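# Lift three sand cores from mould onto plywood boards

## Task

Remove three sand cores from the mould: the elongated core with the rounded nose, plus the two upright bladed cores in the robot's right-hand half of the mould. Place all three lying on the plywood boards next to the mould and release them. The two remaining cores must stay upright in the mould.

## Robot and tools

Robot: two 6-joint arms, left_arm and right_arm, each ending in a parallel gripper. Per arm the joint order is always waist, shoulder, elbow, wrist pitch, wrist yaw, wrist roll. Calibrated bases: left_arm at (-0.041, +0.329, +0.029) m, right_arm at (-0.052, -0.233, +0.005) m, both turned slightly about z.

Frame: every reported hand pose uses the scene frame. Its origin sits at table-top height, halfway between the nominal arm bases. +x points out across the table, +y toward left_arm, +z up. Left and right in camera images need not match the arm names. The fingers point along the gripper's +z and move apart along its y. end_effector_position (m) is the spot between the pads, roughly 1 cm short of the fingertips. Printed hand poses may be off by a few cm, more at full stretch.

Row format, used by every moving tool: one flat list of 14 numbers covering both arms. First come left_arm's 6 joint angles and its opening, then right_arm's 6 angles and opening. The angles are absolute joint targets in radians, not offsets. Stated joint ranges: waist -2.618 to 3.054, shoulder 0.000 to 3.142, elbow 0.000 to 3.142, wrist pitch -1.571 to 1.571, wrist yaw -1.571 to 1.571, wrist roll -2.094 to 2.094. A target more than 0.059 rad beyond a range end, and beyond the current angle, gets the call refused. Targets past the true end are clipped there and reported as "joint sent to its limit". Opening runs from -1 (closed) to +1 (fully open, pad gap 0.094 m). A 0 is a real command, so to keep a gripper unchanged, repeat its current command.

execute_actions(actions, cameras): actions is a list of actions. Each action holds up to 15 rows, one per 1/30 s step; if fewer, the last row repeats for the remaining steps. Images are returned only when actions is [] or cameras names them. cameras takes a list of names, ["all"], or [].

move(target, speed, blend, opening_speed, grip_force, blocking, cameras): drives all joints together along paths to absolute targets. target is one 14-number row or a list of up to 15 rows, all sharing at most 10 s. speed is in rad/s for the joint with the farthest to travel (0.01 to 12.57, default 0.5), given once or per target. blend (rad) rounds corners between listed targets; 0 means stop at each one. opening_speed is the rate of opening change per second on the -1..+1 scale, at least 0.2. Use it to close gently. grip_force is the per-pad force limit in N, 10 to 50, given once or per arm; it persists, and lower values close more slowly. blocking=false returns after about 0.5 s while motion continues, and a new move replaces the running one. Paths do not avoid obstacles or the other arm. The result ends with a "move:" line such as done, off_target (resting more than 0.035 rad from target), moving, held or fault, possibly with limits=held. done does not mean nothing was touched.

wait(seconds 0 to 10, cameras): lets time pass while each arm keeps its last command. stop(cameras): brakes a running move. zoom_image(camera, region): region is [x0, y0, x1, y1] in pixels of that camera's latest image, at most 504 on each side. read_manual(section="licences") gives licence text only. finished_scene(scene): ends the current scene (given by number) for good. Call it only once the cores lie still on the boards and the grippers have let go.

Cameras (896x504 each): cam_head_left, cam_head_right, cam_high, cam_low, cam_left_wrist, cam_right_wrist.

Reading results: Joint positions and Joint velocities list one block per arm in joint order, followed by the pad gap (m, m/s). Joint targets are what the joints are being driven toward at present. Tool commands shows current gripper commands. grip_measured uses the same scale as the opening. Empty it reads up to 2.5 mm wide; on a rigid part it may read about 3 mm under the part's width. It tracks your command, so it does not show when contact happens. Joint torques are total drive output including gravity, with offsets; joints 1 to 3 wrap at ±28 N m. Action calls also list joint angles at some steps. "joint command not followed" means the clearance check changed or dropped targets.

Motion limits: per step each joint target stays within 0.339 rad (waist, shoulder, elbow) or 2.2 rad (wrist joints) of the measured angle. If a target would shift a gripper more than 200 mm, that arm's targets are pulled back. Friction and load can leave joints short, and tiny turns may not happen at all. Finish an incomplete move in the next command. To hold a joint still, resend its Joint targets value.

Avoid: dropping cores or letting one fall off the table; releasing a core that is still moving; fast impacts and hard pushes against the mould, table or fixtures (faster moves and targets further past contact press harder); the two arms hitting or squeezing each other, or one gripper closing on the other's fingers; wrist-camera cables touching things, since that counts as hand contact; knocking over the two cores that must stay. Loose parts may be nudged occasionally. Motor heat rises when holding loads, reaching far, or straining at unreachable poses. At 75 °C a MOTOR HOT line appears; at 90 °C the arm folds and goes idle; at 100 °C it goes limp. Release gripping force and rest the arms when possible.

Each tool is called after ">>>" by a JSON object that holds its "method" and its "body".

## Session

>>> {"method": "execute_actions", "body": {"actions": []}}

Scene clock: 0.00 s.
left_arm: end_effector_position=(+0.2183, +0.2617, +0.3639) grip_measured=+1.000 end_effector_quat_wxyz=(+0.716, -0.179, +0.614, -0.281) | right_arm: end_effector_position=(+0.2261, -0.1367, +0.3456) grip_measured=+1.000 end_effector_quat_wxyz=(+0.692, +0.062, +0.667, +0.269)
Joint positions: left_arm=[-0.501 0.468 0.452 0.218 -0.426 -0.572 0.094] | right_arm=[0.466 0.596 0.57 0.129 0.137 0.448 0.094]
Joint velocities: within noise
Joint torques (N m): no reading
Motor temperatures (°C): left_arm=[23 33 34 28 22 22 25] | right_arm=[25 32 30 29 21 24 21]
Heat: left arm: 34 °C; right arm: 32 °C.
Joint targets: left_arm=[-0.501 0.468 0.458 0.212 -0.426 -0.572] | right_arm=[0.466 0.596 0.580 0.130 0.137 0.448]
Tool commands: left_gripper/opening=+1.0 right_gripper/opening=+1.0

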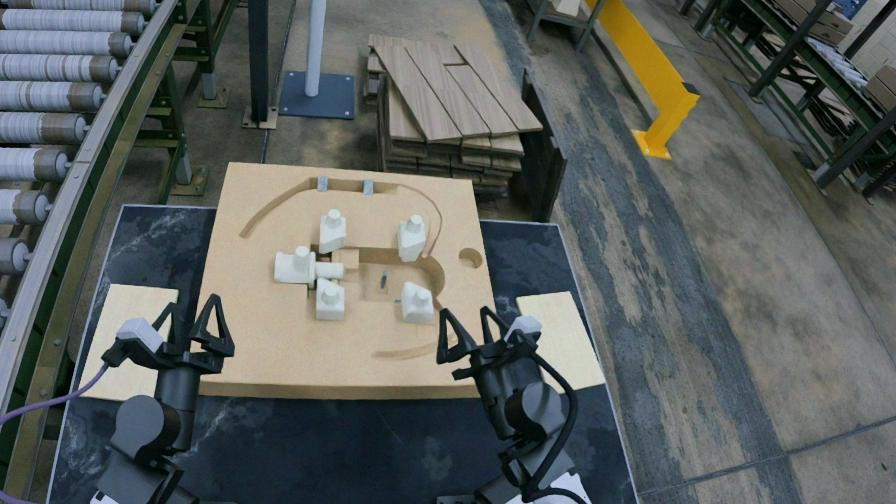

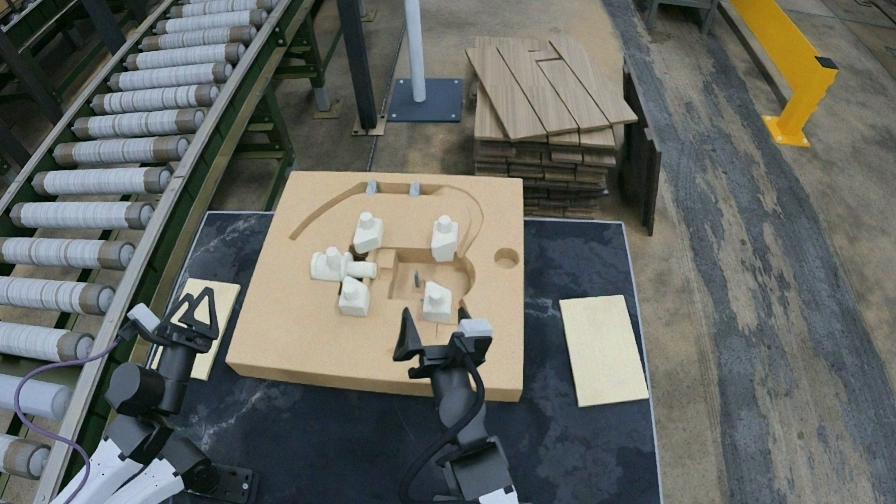

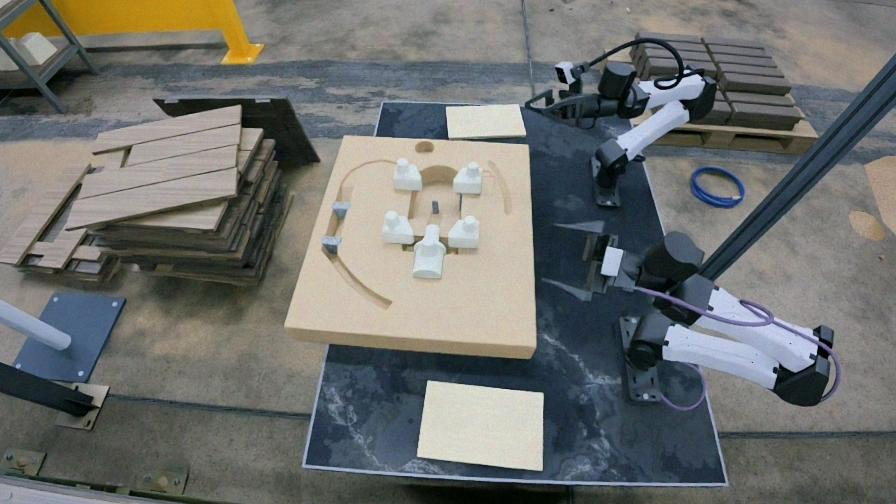

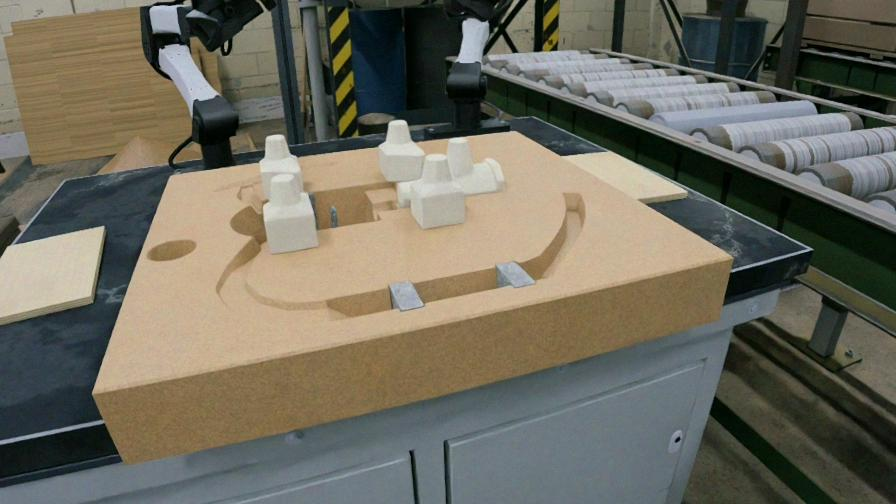

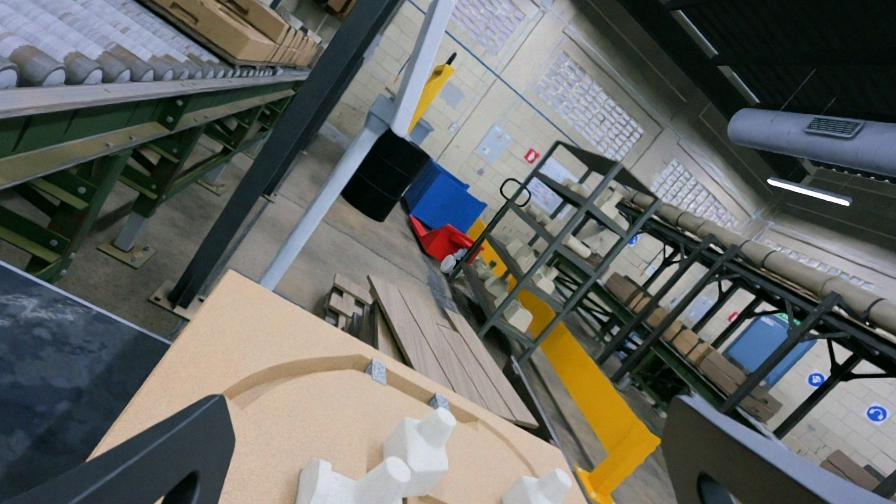

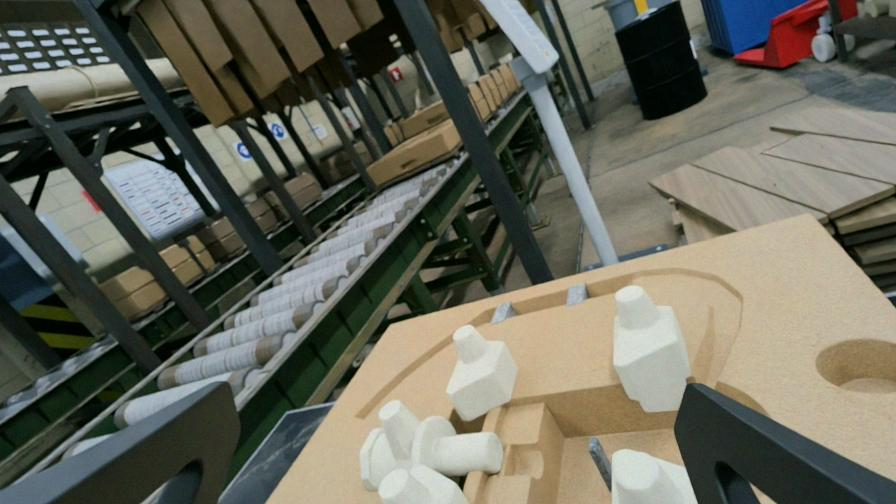

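>>> {"method": "zoom_image", "body": {"camera": "cam_head_right", "region": [520, 270, 680, 430]}}

>>> {"method": "move", "body": {"target": [-0.356, 1.726, 2.029, -1.353, 0.0, 0.0, 1.0, 0.329, 1.975, 2.151, -1.484, 0.074, 0.269, 1.0], "speed": 1.0, "cameras": ["cam_right_wrist", "cam_left_wrist"]}}

Scaled by 3.150 from the camera's 896x504 image, which has a finer 1280x720 frame.

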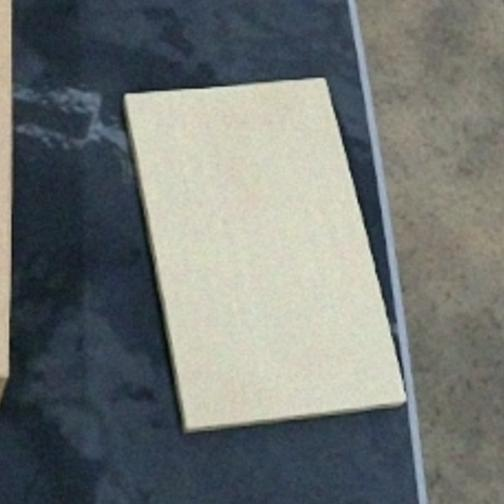

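Scene clock: 20.20 s.
left_arm: end_effector_position=(+0.3303, +0.1814, +0.3134) grip_measured=+1.000 end_effector_quat_wxyz=(+0.251, +0.176, +0.951, -0.043) | right_arm: end_effector_position=(+0.3531, -0.1308, +0.2204) grip_measured=+1.000 end_effector_quat_wxyz=(+0.134, +0.004, +0.991, -0.005)
Joint positions: left_arm=[-0.36 1.718 2.001 -1.339 -0.015 -0.014 0.094] | right_arm=[0.333 1.968 2.126 -1.473 0.085 0.282 0.094]
Joint torques (N m): left_arm=[0.34 -6.54 9.74 1.2 0.25 0.1] | right_arm=[-0.06 -10.09 7.49 0.73 -0.1 -0.19]
Motor temperatures (°C): left_arm=[23 33 40 32 22 22 25] | right_arm=[25 32 35 34 21 24 21]
Heat: left arm: 40 °C; right arm: 35 °C.
Joint targets: left_arm=[-0.356 1.726 2.029 -1.353 0.000 0.000] | right_arm=[0.329 1.975 2.151 -1.484 0.074 0.269]
move: done
Images, in order (width x height): cam_left_wrist 896x504, cam_right_wrist 896x504.

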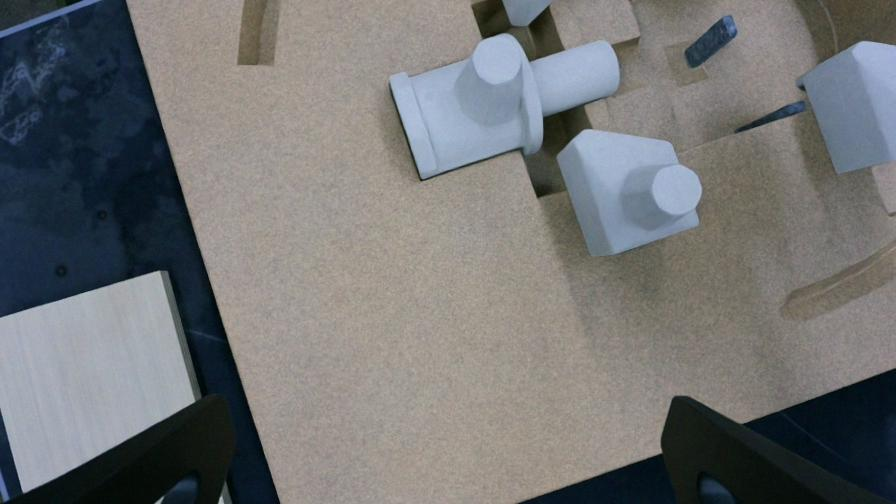

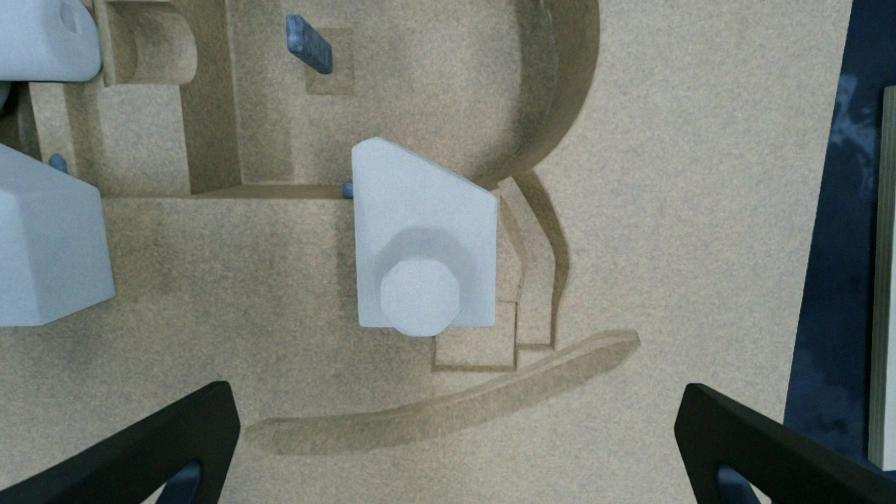

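>>> {"method": "move", "body": {"target": [-0.388, 1.995, 1.95, -0.94, 0.0, 0.0, 0.6, 0.333, 1.918, 1.6705, -1.014, 0.088, 0.30, 1.0], "speed": 0.4, "cameras": ["cam_right_wrist", "cam_left_wrist"]}}

Scene clock: 72.70 s.
left_arm: end_effector_position=(+0.4308, +0.1280, +0.2341) grip_measured=+0.602 end_effector_quat_wxyz=(+0.291, +0.185, +0.937, -0.055) | right_arm: end_effector_position=(+0.3695, -0.1261, +0.1139) grip_measured=+1.000 end_effector_quat_wxyz=(+0.135, +0.007, +0.991, -0.005)
Joint positions: left_arm=[-0.383 1.985 1.965 -0.95 -0.014 -0.013 0.075] | right_arm=[0.333 1.957 1.677 -1.034 0.085 0.286 0.094]
Joint torques (N m): left_arm=[-0.57 -9.18 6.74 1.51 0.21 0.14] | right_arm=[0.25 -15.1 5.55 0.99 0.1 0.09]
Motor temperatures (°C): left_arm=[23 39 43 30 22 22 25] | right_arm=[25 40 36 30 21 24 21]
Heat: left arm: 43 °C; right arm: 40 °C.
Joint targets: left_arm=[-0.388 1.995 1.950 -0.940 0.000 0.000] | right_arm=[0.333 1.918 1.670 -1.014 0.088 0.300]
move: off_target (right_arm); right_arm: the shoulder is farthest, 0.039 rad from its target
Images, in order (width x height): cam_left_wrist 896x504, cam_right_wrist 896x504.

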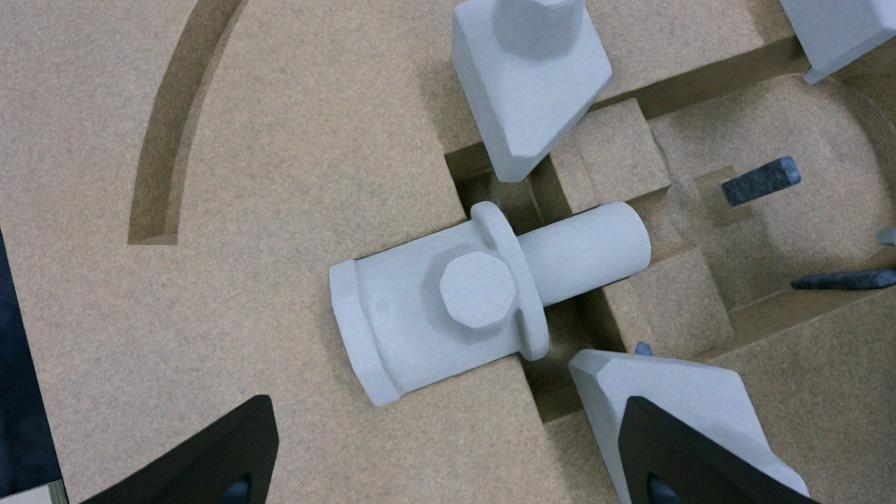

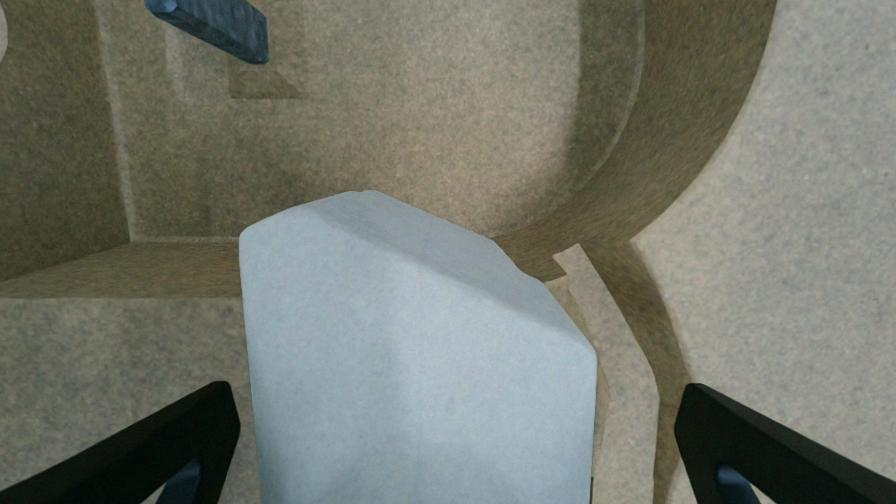

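>>> {"method": "move", "body": {"target": [[-0.400, 2.05, 1.90, -0.82, 0.0, 0.0, 0.6, 0.347, 1.918, 1.6705, -1.014, 0.088, 0.30, 1.0],[-0.393, 2.127, 1.850, -0.708, 0.0, 0.0, 0.6, 0.347, 1.918, 1.6705, -1.014, 0.088, 0.30, -0.05]], "speed": 0.3, "opening_speed": 0.6, "grip_force": [50, 35], "cameras": ["cam_right_wrist", "cam_left_wrist"]}}

Scene clock: 96.97 s.
left_arm: end_effector_position=(+0.4616, +0.1077, +0.1581) grip_measured=+0.602 end_effector_quat_wxyz=(+0.288, +0.190, +0.937, -0.056) | right_arm: end_effector_position=(+0.3688, -0.1219, +0.1140) grip_measured=+0.163 end_effector_quat_wxyz=(+0.135, +0.002, +0.991, -0.003)
Joint positions: left_arm=[-0.395 2.119 1.863 -0.718 -0.014 -0.013 0.075] | right_arm=[0.343 1.957 1.677 -1.033 0.085 0.287 0.055]
Joint torques (N m): left_arm=[0.13 -10.48 7.05 1.55 0.21 0.13] | right_arm=[0.8 -15.19 5.53 0.96 0.11 0.07]
Motor temperatures (°C): left_arm=[23 44 41 32 22 22 25] | right_arm=[25 47 35 31 21 24 21]
Heat: left arm: 44 °C; right arm: 47 °C.
Joint targets: left_arm=[-0.393 2.127 1.850 -0.708 0.000 0.000] | right_arm=[0.347 1.918 1.670 -1.014 0.088 0.300]
grip_force (N): 50, 35
move: off_target (right_arm); target 2's new numbers were sent with right_arm's shoulder 0.039 rad from that target; right_arm: the shoulder is farthest, 0.039 rad from its target
Images, in order (width x height): cam_left_wrist 896x504, cam_right_wrist 896x504.

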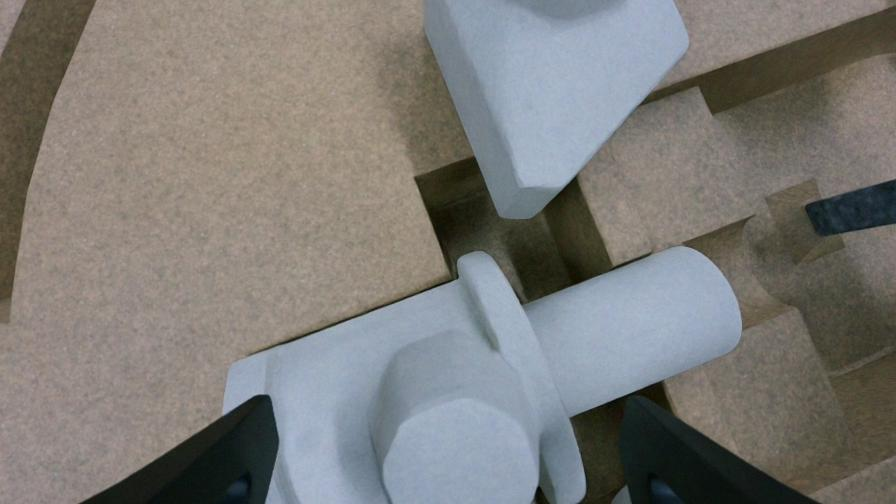

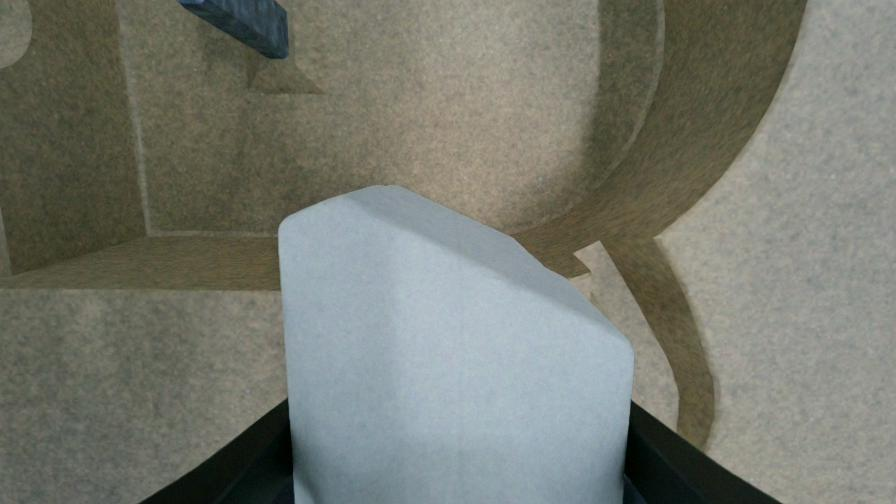

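>>> {"method": "move", "body": {"target": [[-0.393, 2.127, 1.850, -0.708, 0.0, 0.0, -0.6, 0.347, 1.918, 1.6705, -1.014, 0.088, 0.30, -0.05],[-0.393, 2.130, 1.96, -0.762, 0.0, 0.0, -0.6, 0.350, 1.925, 1.806, -1.142, 0.088, 0.30, -0.05],[-0.393, 2.148, 2.11, -0.87, 0.0, 0.0, -0.6, 0.355, 1.95, 2.0, -1.33, 0.088, 0.30, -0.05],[-0.393, 2.205, 2.48, -1.10, 0.0, 0.0, -0.6, 0.36, 1.95, 2.12, -1.455, 0.088, 0.30, -0.05]], "speed": [0.3,0.15,0.25,0.35], "blend": [0,0.02,0.03,0], "opening_speed": 0.6, "grip_force": [40, 35], "cameras": ["cam_right_wrist", "cam_left_wrist", "cam_low"]}}

Scene clock: 118.90 s.
left_arm: end_effector_position=(+0.4570, +0.1073, +0.2467) grip_measured=-0.247 end_effector_quat_wxyz=(+0.275, +0.194, +0.940, -0.059) | right_arm: end_effector_position=(+0.3465, -0.1243, +0.2128) grip_measured=+0.163 end_effector_quat_wxyz=(+0.124, -0.002, +0.992, -0.006)
Joint positions: left_arm=[-0.395 2.227 2.411 -1.184 -0.002 -0.011 0.035] | right_arm=[0.353 1.957 2.082 -1.462 0.085 0.288 0.055]
Joint torques (N m): left_arm=[0.08 -13.26 13.87 2.25 0.09 0.13] | right_arm=[0.94 -11.33 8.5 0.79 0.11 0.09]
Heat: left arm: 48 °C; right arm: 51 °C.
Joint targets: left_arm=[-0.393 2.205 2.480 -1.100 0.000 0.000] | right_arm=[0.360 1.950 2.120 -1.455 0.088 0.300]
grip_force (N): 40, 35
move: off_target (left_arm, right_arm); left_arm: the wrist pitch is farthest, 0.084 rad from its target; right_arm: the elbow is farthest, 0.038 rad from its target
Images, in order (width x height): cam_low 896x504, cam_left_wrist 896x504, cam_right_wrist 896x504.

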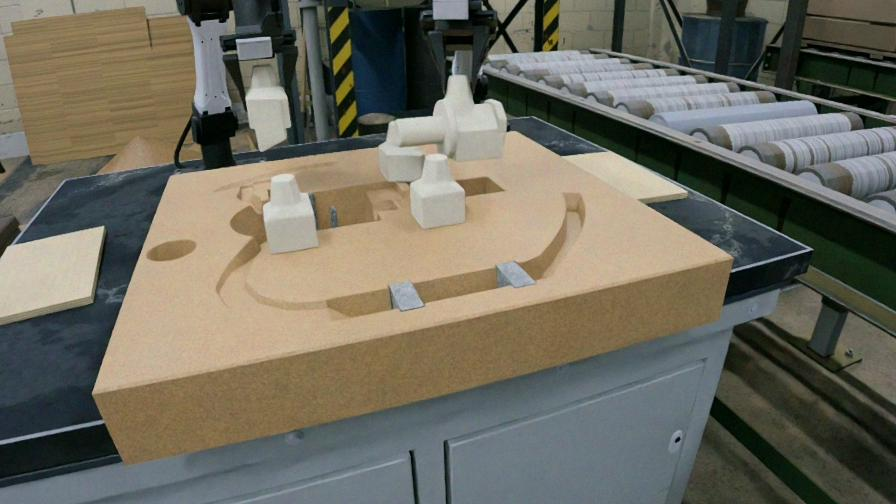

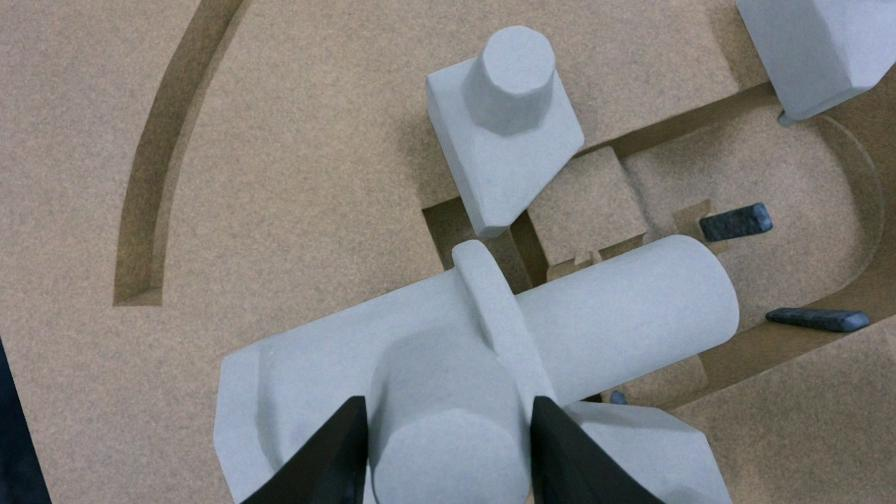

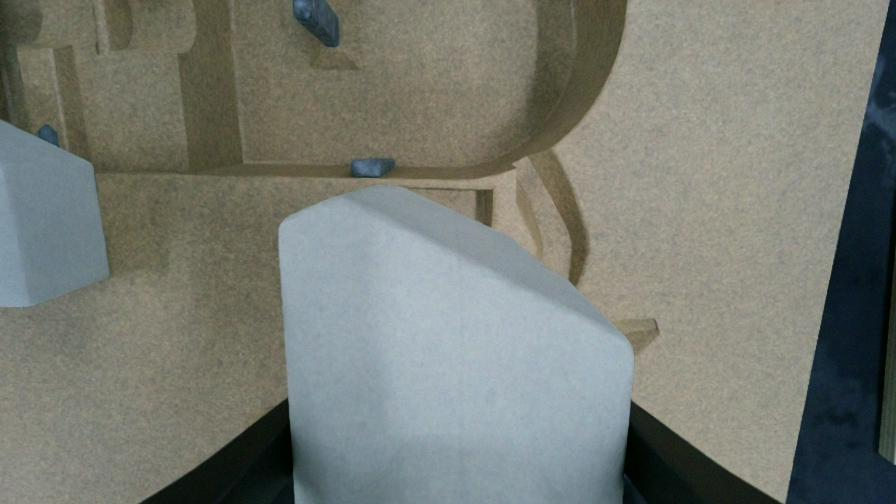

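>>> {"method": "move", "body": {"target": [[-0.219, 1.978, 2.128, -0.97, 0.0, 0.0, -0.6, 0.0, 1.945, 2.12, -1.455, 0.0, 0.0, -0.05],[0.366, 1.52, 1.53, -0.90, -0.248, -0.377, -0.6, -0.503, 1.945, 2.12, -1.45, 0.0, 0.0, -0.05],[0.366, 1.505, 1.10, -0.476, -0.248, -0.377, -0.6, -0.503, 1.971, 0.907, 0.873, 0.0, 0.0, -0.05],[0.366, 1.510, 1.078, -0.449, -0.248, -0.377, -0.6, -0.498, 2.10, 0.90, 1.11, 0.0, 0.0, -0.05]], "speed": [0.35,0.5,0.8,0.4], "blend": [0.06,0.08,0.06,0], "cameras": ["cam_right_wrist", "cam_left_wrist", "cam_high", "cam_head_right"]}}

Scene clock: 139.70 s.
left_arm: end_effector_position=(+0.3084, +0.4949, +0.1317) grip_measured=-0.247 end_effector_quat_wxyz=(+0.260, -0.362, +0.889, +0.103) | right_arm: end_effector_position=(+0.4066, -0.5193, +0.0907) grip_measured=+0.162 end_effector_quat_wxyz=(+0.611, +0.218, +0.740, -0.174)
Joint positions: left_arm=[0.37 1.564 1.068 -0.547 -0.219 -0.366 0.035] | right_arm=[-0.505 2.102 0.894 1.016 0.01 0.011 0.055]
Joint torques (N m): left_arm=[-0.49 -11.06 8.79 2.31 -0.34 -0.08] | right_arm=[1.03 -11.45 5.31 2.74 -0.1 -0.19]
Motor temperatures (°C): left_arm=[23 57 44 36 22 22 26] | right_arm=[25 49 38 32 21 24 22]
Heat: left arm: 57 °C; right arm: 49 °C.
Joint targets: left_arm=[0.366 1.510 1.078 -0.449 -0.248 -0.377] | right_arm=[-0.498 2.100 0.900 1.110 0.000 0.000]
grip_force (N): 40, 35
move: off_target (left_arm, right_arm); left_arm: the wrist pitch is farthest, 0.098 rad from its target; right_arm: the wrist pitch is farthest, 0.094 rad from its target
Images, in order (width x height): cam_head_right 896x504, cam_high 896x504, cam_left_wrist 896x504, cam_right_wrist 896x504.

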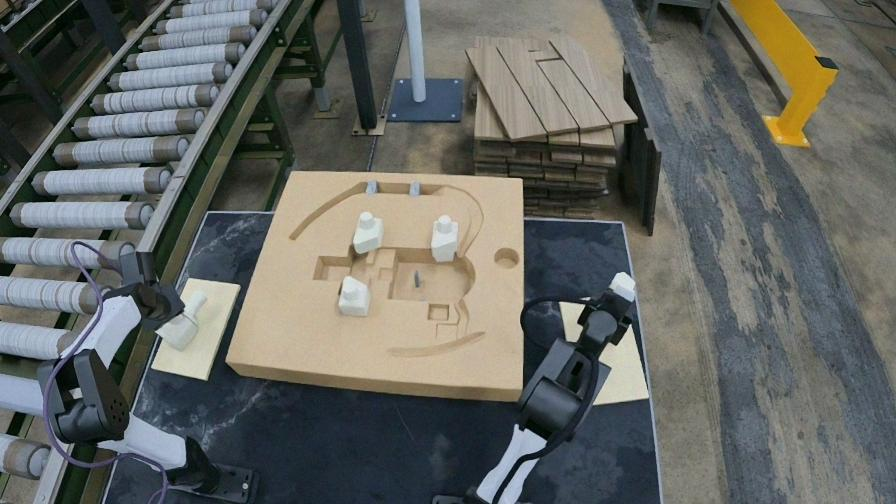

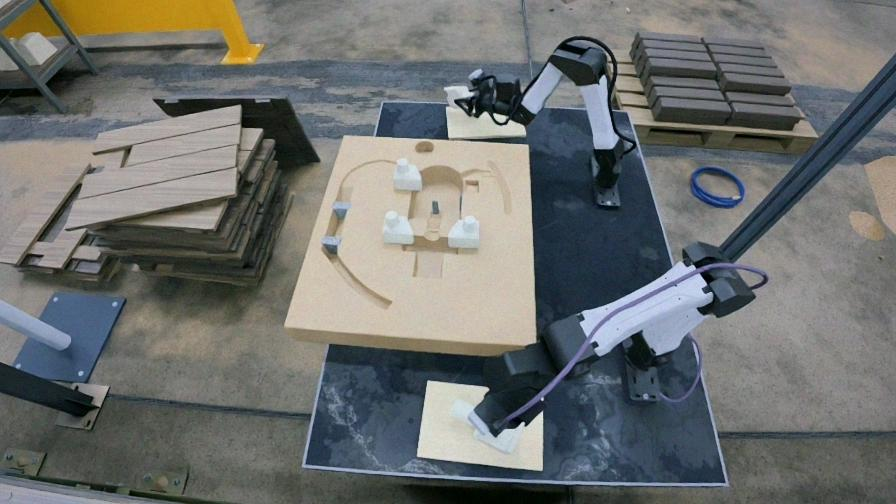

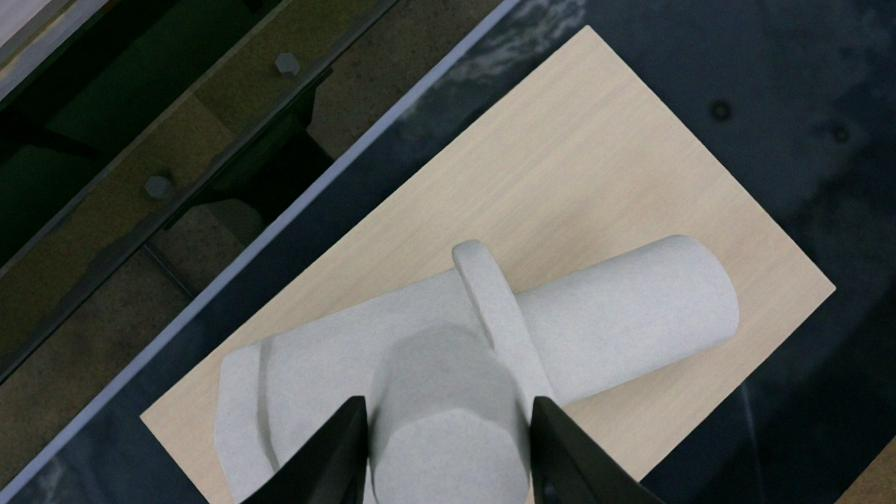

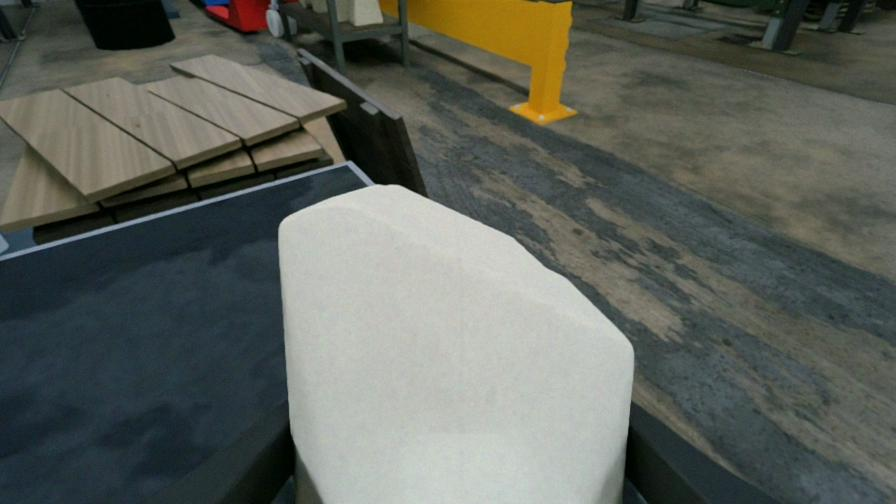

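>>> {"method": "move", "body": {"target": [[0.366, 1.513, 1.062, -0.430, -0.248, -0.377, -0.6, -0.498, 2.237, 0.902, 1.25, 0.0, 0.0, -0.05],[0.366, 1.516, 1.050, -0.415, -0.248, -0.377, -0.6, -0.498, 2.21, 0.891, 1.14, 0.0, 0.0, -0.05]], "speed": [0.25,0.1], "blend": [0.01,0], "grip_force": [40, 12], "cameras": ["cam_right_wrist", "cam_left_wrist"]}}

Scene clock: 153.23 s.
left_arm: end_effector_position=(+0.3074, +0.4946, +0.1254) grip_measured=-0.247 end_effector_quat_wxyz=(+0.262, -0.362, +0.889, +0.103) | right_arm: end_effector_position=(+0.4070, -0.5189, +0.0542) grip_measured=+0.169 end_effector_quat_wxyz=(+0.610, +0.217, +0.742, -0.175)
Joint positions: left_arm=[0.37 1.564 1.04 -0.515 -0.219 -0.366 0.035] | right_arm=[-0.504 2.232 0.894 1.143 0.01 0.007 0.055]
Joint torques (N m): left_arm=[-0.53 -10.48 8.79 2.32 -0.34 -0.11] | right_arm=[0.96 -13.78 4.19 1.9 -0.14 -0.12]
Motor temperatures (°C): left_arm=[23 56 45 38 22 22 26] | right_arm=[25 49 37 38 21 24 22]
Heat: left arm: 56 °C; right arm: 49 °C.
Joint targets: left_arm=[0.366 1.516 1.050 -0.415 -0.248 -0.377] | right_arm=[-0.498 2.210 0.891 1.140 0.000 0.000]
grip_force (N): 40, 12
move: off_target (left_arm); left_arm: the wrist pitch is farthest, 0.100 rad from its target
Images, in order (width x height): cam_left_wrist 896x504, cam_right_wrist 896x504.

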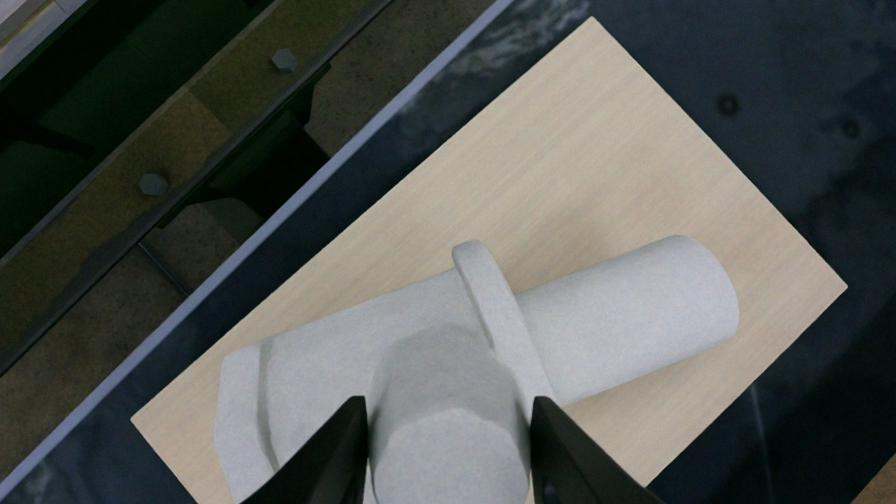

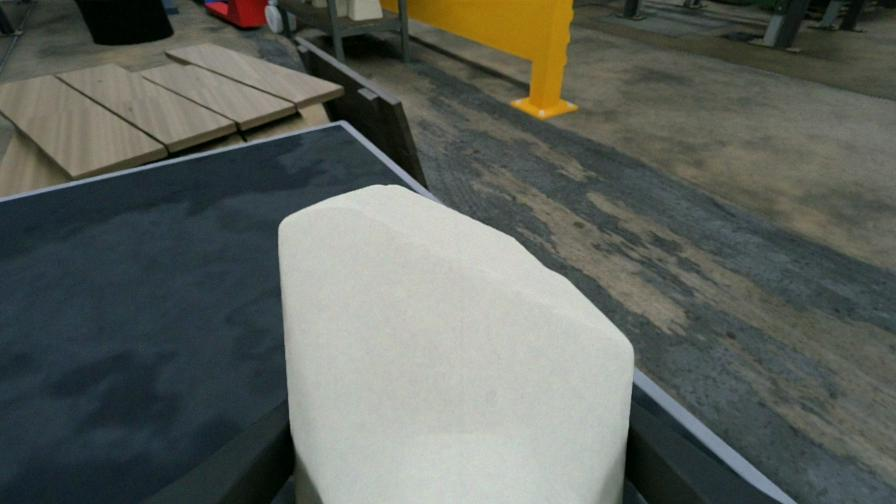

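>>> {"method": "move", "body": {"target": [[0.366, 1.518, 1.043, -0.405, -0.248, -0.377, -0.6, -0.498, 2.195, 0.885, 1.04, 0.0, 0.0, -0.05],[0.366, 1.520, 1.036, -0.396, -0.248, -0.377, -0.6, -0.498, 2.185, 0.881, 0.94, 0.0, 0.0, -0.05],[0.366, 1.520, 1.036, -0.396, -0.248, -0.377, -0.6, -0.498, 2.18, 0.879, 0.84, 0.0, 0.0, -0.05],[0.366, 1.520, 1.036, -0.396, -0.248, -0.377, -0.6, -0.498, 2.165, 0.879, 0.73, 0.0, 0.0, -0.05]], "speed": 0.1, "blend": [0.02,0.02,0.02,0], "grip_force": [40, 10], "cameras": ["cam_right_wrist", "cam_left_wrist"]}}

Scene clock: 163.73 s.
left_arm: end_effector_position=(+0.3086, +0.4950, +0.1244) grip_measured=-0.247 end_effector_quat_wxyz=(+0.267, -0.362, +0.887, +0.103) | right_arm: end_effector_position=(+0.3994, -0.5136, +0.0424) grip_measured=+0.170 end_effector_quat_wxyz=(+0.553, +0.224, +0.786, -0.162)
Joint positions: left_arm=[0.37 1.564 1.032 -0.497 -0.219 -0.366 0.035] | right_arm=[-0.503 2.148 0.894 0.913 0.01 -0.003 0.055]
Joint torques (N m): left_arm=[-0.43 -10.24 8.18 2.37 -0.34 -0.08] | right_arm=[0.88 -9.55 3.62 0.15 -0.11 -0.06]
Motor temperatures (°C): left_arm=[23 55 45 39 22 22 26] | right_arm=[25 50 36 37 21 24 22]
Heat: left arm: 55 °C; right arm: 50 °C.
Joint targets: left_arm=[0.366 1.520 1.036 -0.396 -0.248 -0.377] | right_arm=[-0.498 2.165 0.879 0.730 0.000 0.000]
grip_force (N): 40, 10
move: off_target (left_arm, right_arm); left_arm: the wrist pitch is farthest, 0.101 rad from its target; right_arm: the wrist pitch is farthest, 0.183 rad from its target
Images, in order (width x height): cam_left_wrist 896x504, cam_right_wrist 896x504.

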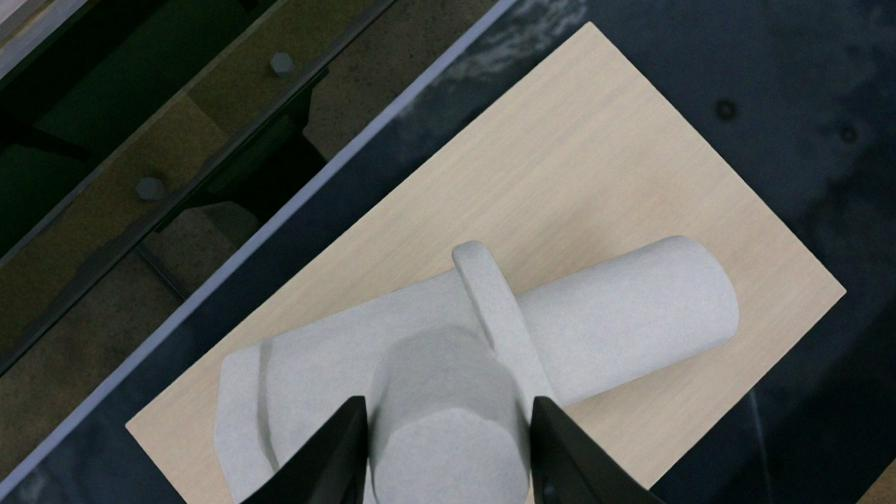

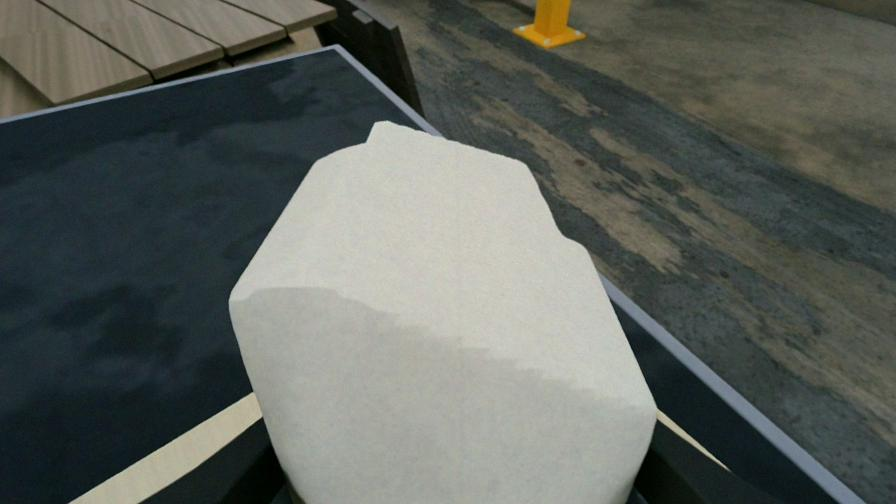

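>>> {"method": "move", "body": {"target": [[0.366, 1.524, 1.025, -0.387, -0.248, -0.377, -0.6, -0.498, 2.180, 0.879, 0.70, 0.0, 0.0, -0.05],[0.366, 1.528, 1.014, -0.376, -0.248, -0.377, -0.6, -0.498, 2.188, 0.879, 0.65, 0.0, 0.0, -0.05]], "speed": 0.08, "blend": [0.01,0], "cameras": ["cam_right_wrist", "cam_left_wrist"]}}

Scene clock: 171.33 s.
left_arm: end_effector_position=(+0.3109, +0.4959, +0.1220) grip_measured=-0.247 end_effector_quat_wxyz=(+0.276, -0.362, +0.885, +0.102) | right_arm: end_effector_position=(+0.3968, -0.5118, +0.0336) grip_measured=+0.171 end_effector_quat_wxyz=(+0.538, +0.226, +0.797, -0.158)
Joint positions: left_arm=[0.37 1.564 1.011 -0.457 -0.219 -0.366 0.035] | right_arm=[-0.503 2.148 0.894 0.873 0.01 -0.006 0.055]
Joint torques (N m): left_arm=[-0.53 -9.47 8.08 2.18 -0.34 -0.09] | right_arm=[0.76 -7.41 3.63 -0.12 -0.15 -0.03]
Heat: left arm: 54 °C; right arm: 48 °C.
Joint targets: left_arm=[0.366 1.528 1.014 -0.376 -0.248 -0.377] | right_arm=[-0.498 2.188 0.879 0.650 0.000 0.000]
grip_force (N): 40, 10
move: off_target (left_arm, right_arm); left_arm: the wrist pitch is farthest, 0.081 rad from its target; right_arm: the wrist pitch is farthest, 0.223 rad from its target
Images, in order (width x height): cam_left_wrist 896x504, cam_right_wrist 896x504.

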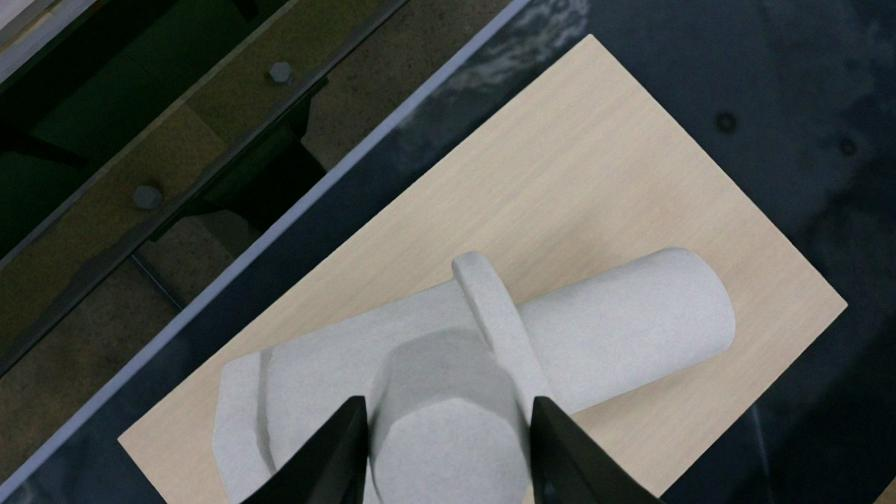

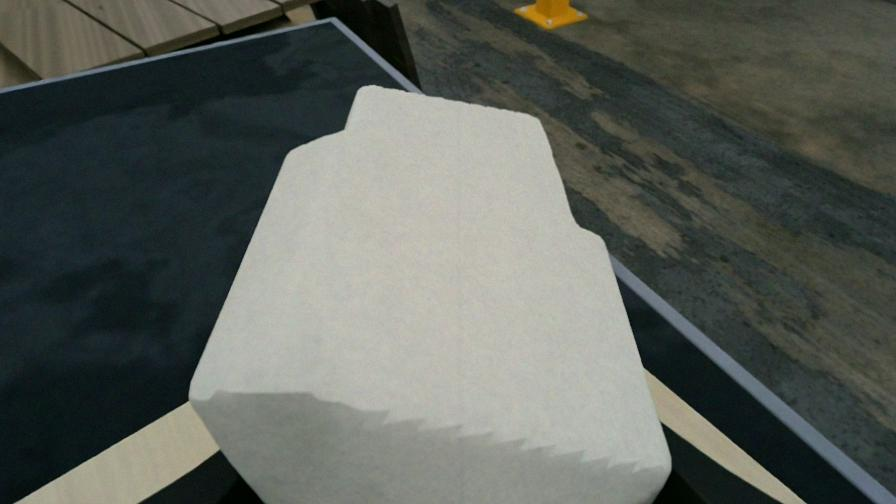

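>>> {"method": "move", "body": {"target": [[0.366, 1.532, 1.002, -0.366, -0.248, -0.377, -0.6, -0.500, 2.158, 0.888, 0.86, 0.0, 0.0, -0.05],[0.366, 1.534, 0.998, -0.40, -0.248, -0.377, -0.6, -0.500, 2.158, 0.888, 0.88, 0.0, 0.0, -0.05],[0.366, 1.534, 0.998, -0.40, -0.248, -0.377, 0.2, -0.500, 2.158, 0.888, 0.88, 0.0, 0.0, 0.5]], "speed": 0.1, "blend": [0.01,0,0], "opening_speed": 0.3, "grip_force": [15, 10], "cameras": ["cam_right_wrist", "cam_left_wrist", "cam_head_left", "cam_high"]}}

Scene clock: 191.43 s.
left_arm: end_effector_position=(+0.3178, +0.5001, +0.1309) grip_measured=+0.198 end_effector_quat_wxyz=(+0.301, -0.363, +0.876, +0.106) | right_arm: end_effector_position=(+0.3980, -0.5125, +0.0372) grip_measured=+0.498 end_effector_quat_wxyz=(+0.544, +0.225, +0.792, -0.160)
Joint positions: left_arm=[0.37 1.553 1.006 -0.412 -0.228 -0.366 0.056] | right_arm=[-0.503 2.148 0.894 0.889 0.01 -0.006 0.07]
Joint torques (N m): left_arm=[-0.46 -7.98 7.17 1.61 -0.25 -0.09] | right_arm=[0.49 -10.21 4.29 1.79 -0.11 -0.02]
Motor temperatures (°C): left_arm=[23 52 44 40 22 22 26] | right_arm=[25 45 34 33 21 24 22]
Heat: left arm: 52 °C; right arm: 45 °C.
Joint targets: left_arm=[0.366 1.534 0.998 -0.400 -0.248 -0.377] | right_arm=[-0.500 2.158 0.888 0.880 0.000 0.000]
grip_force (N): 15, 10
move: done; target 3's new numbers were sent with left_arm's wrist pitch 0.051 rad from that target
Images, in order (width x height): cam_head_left 896x504, cam_high 896x504, cam_left_wrist 896x504, cam_right_wrist 896x504.

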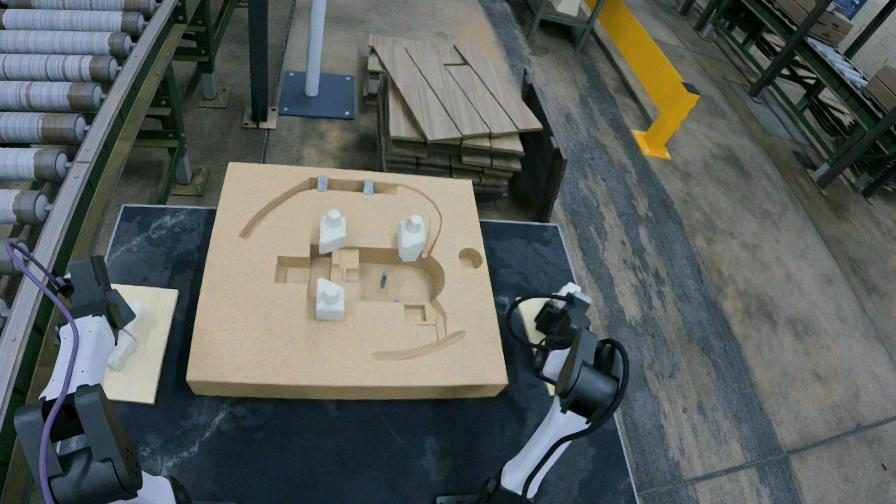

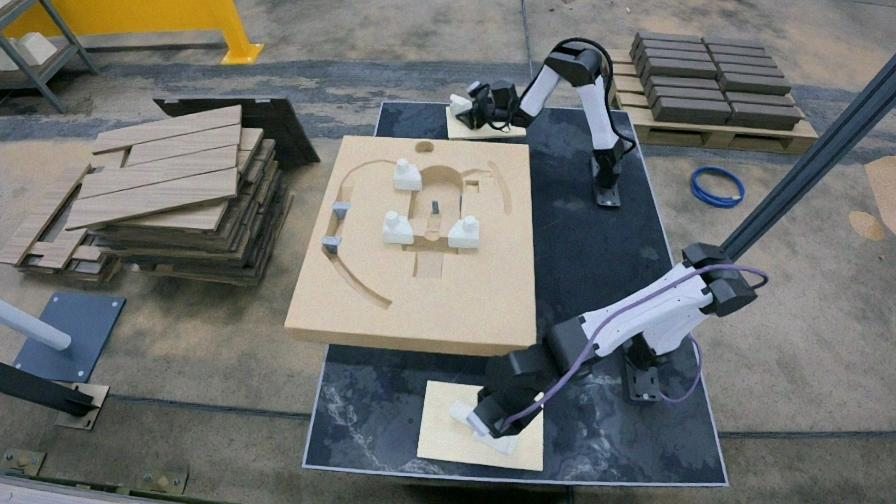

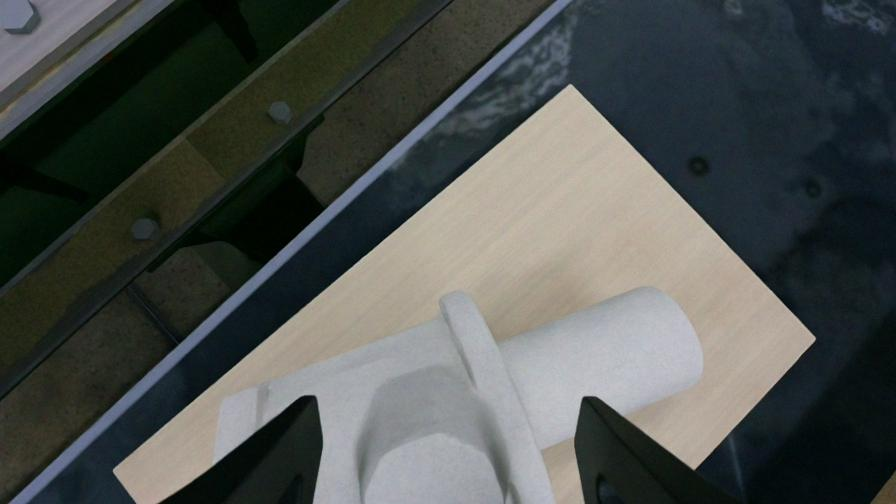

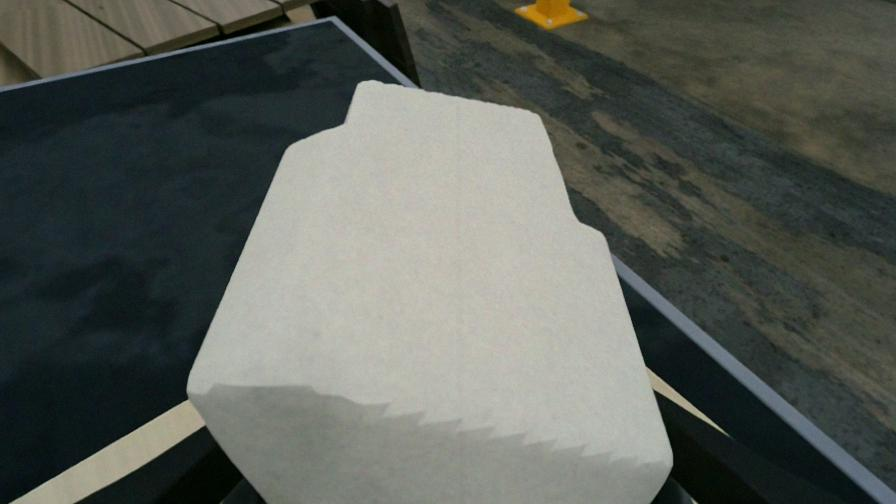

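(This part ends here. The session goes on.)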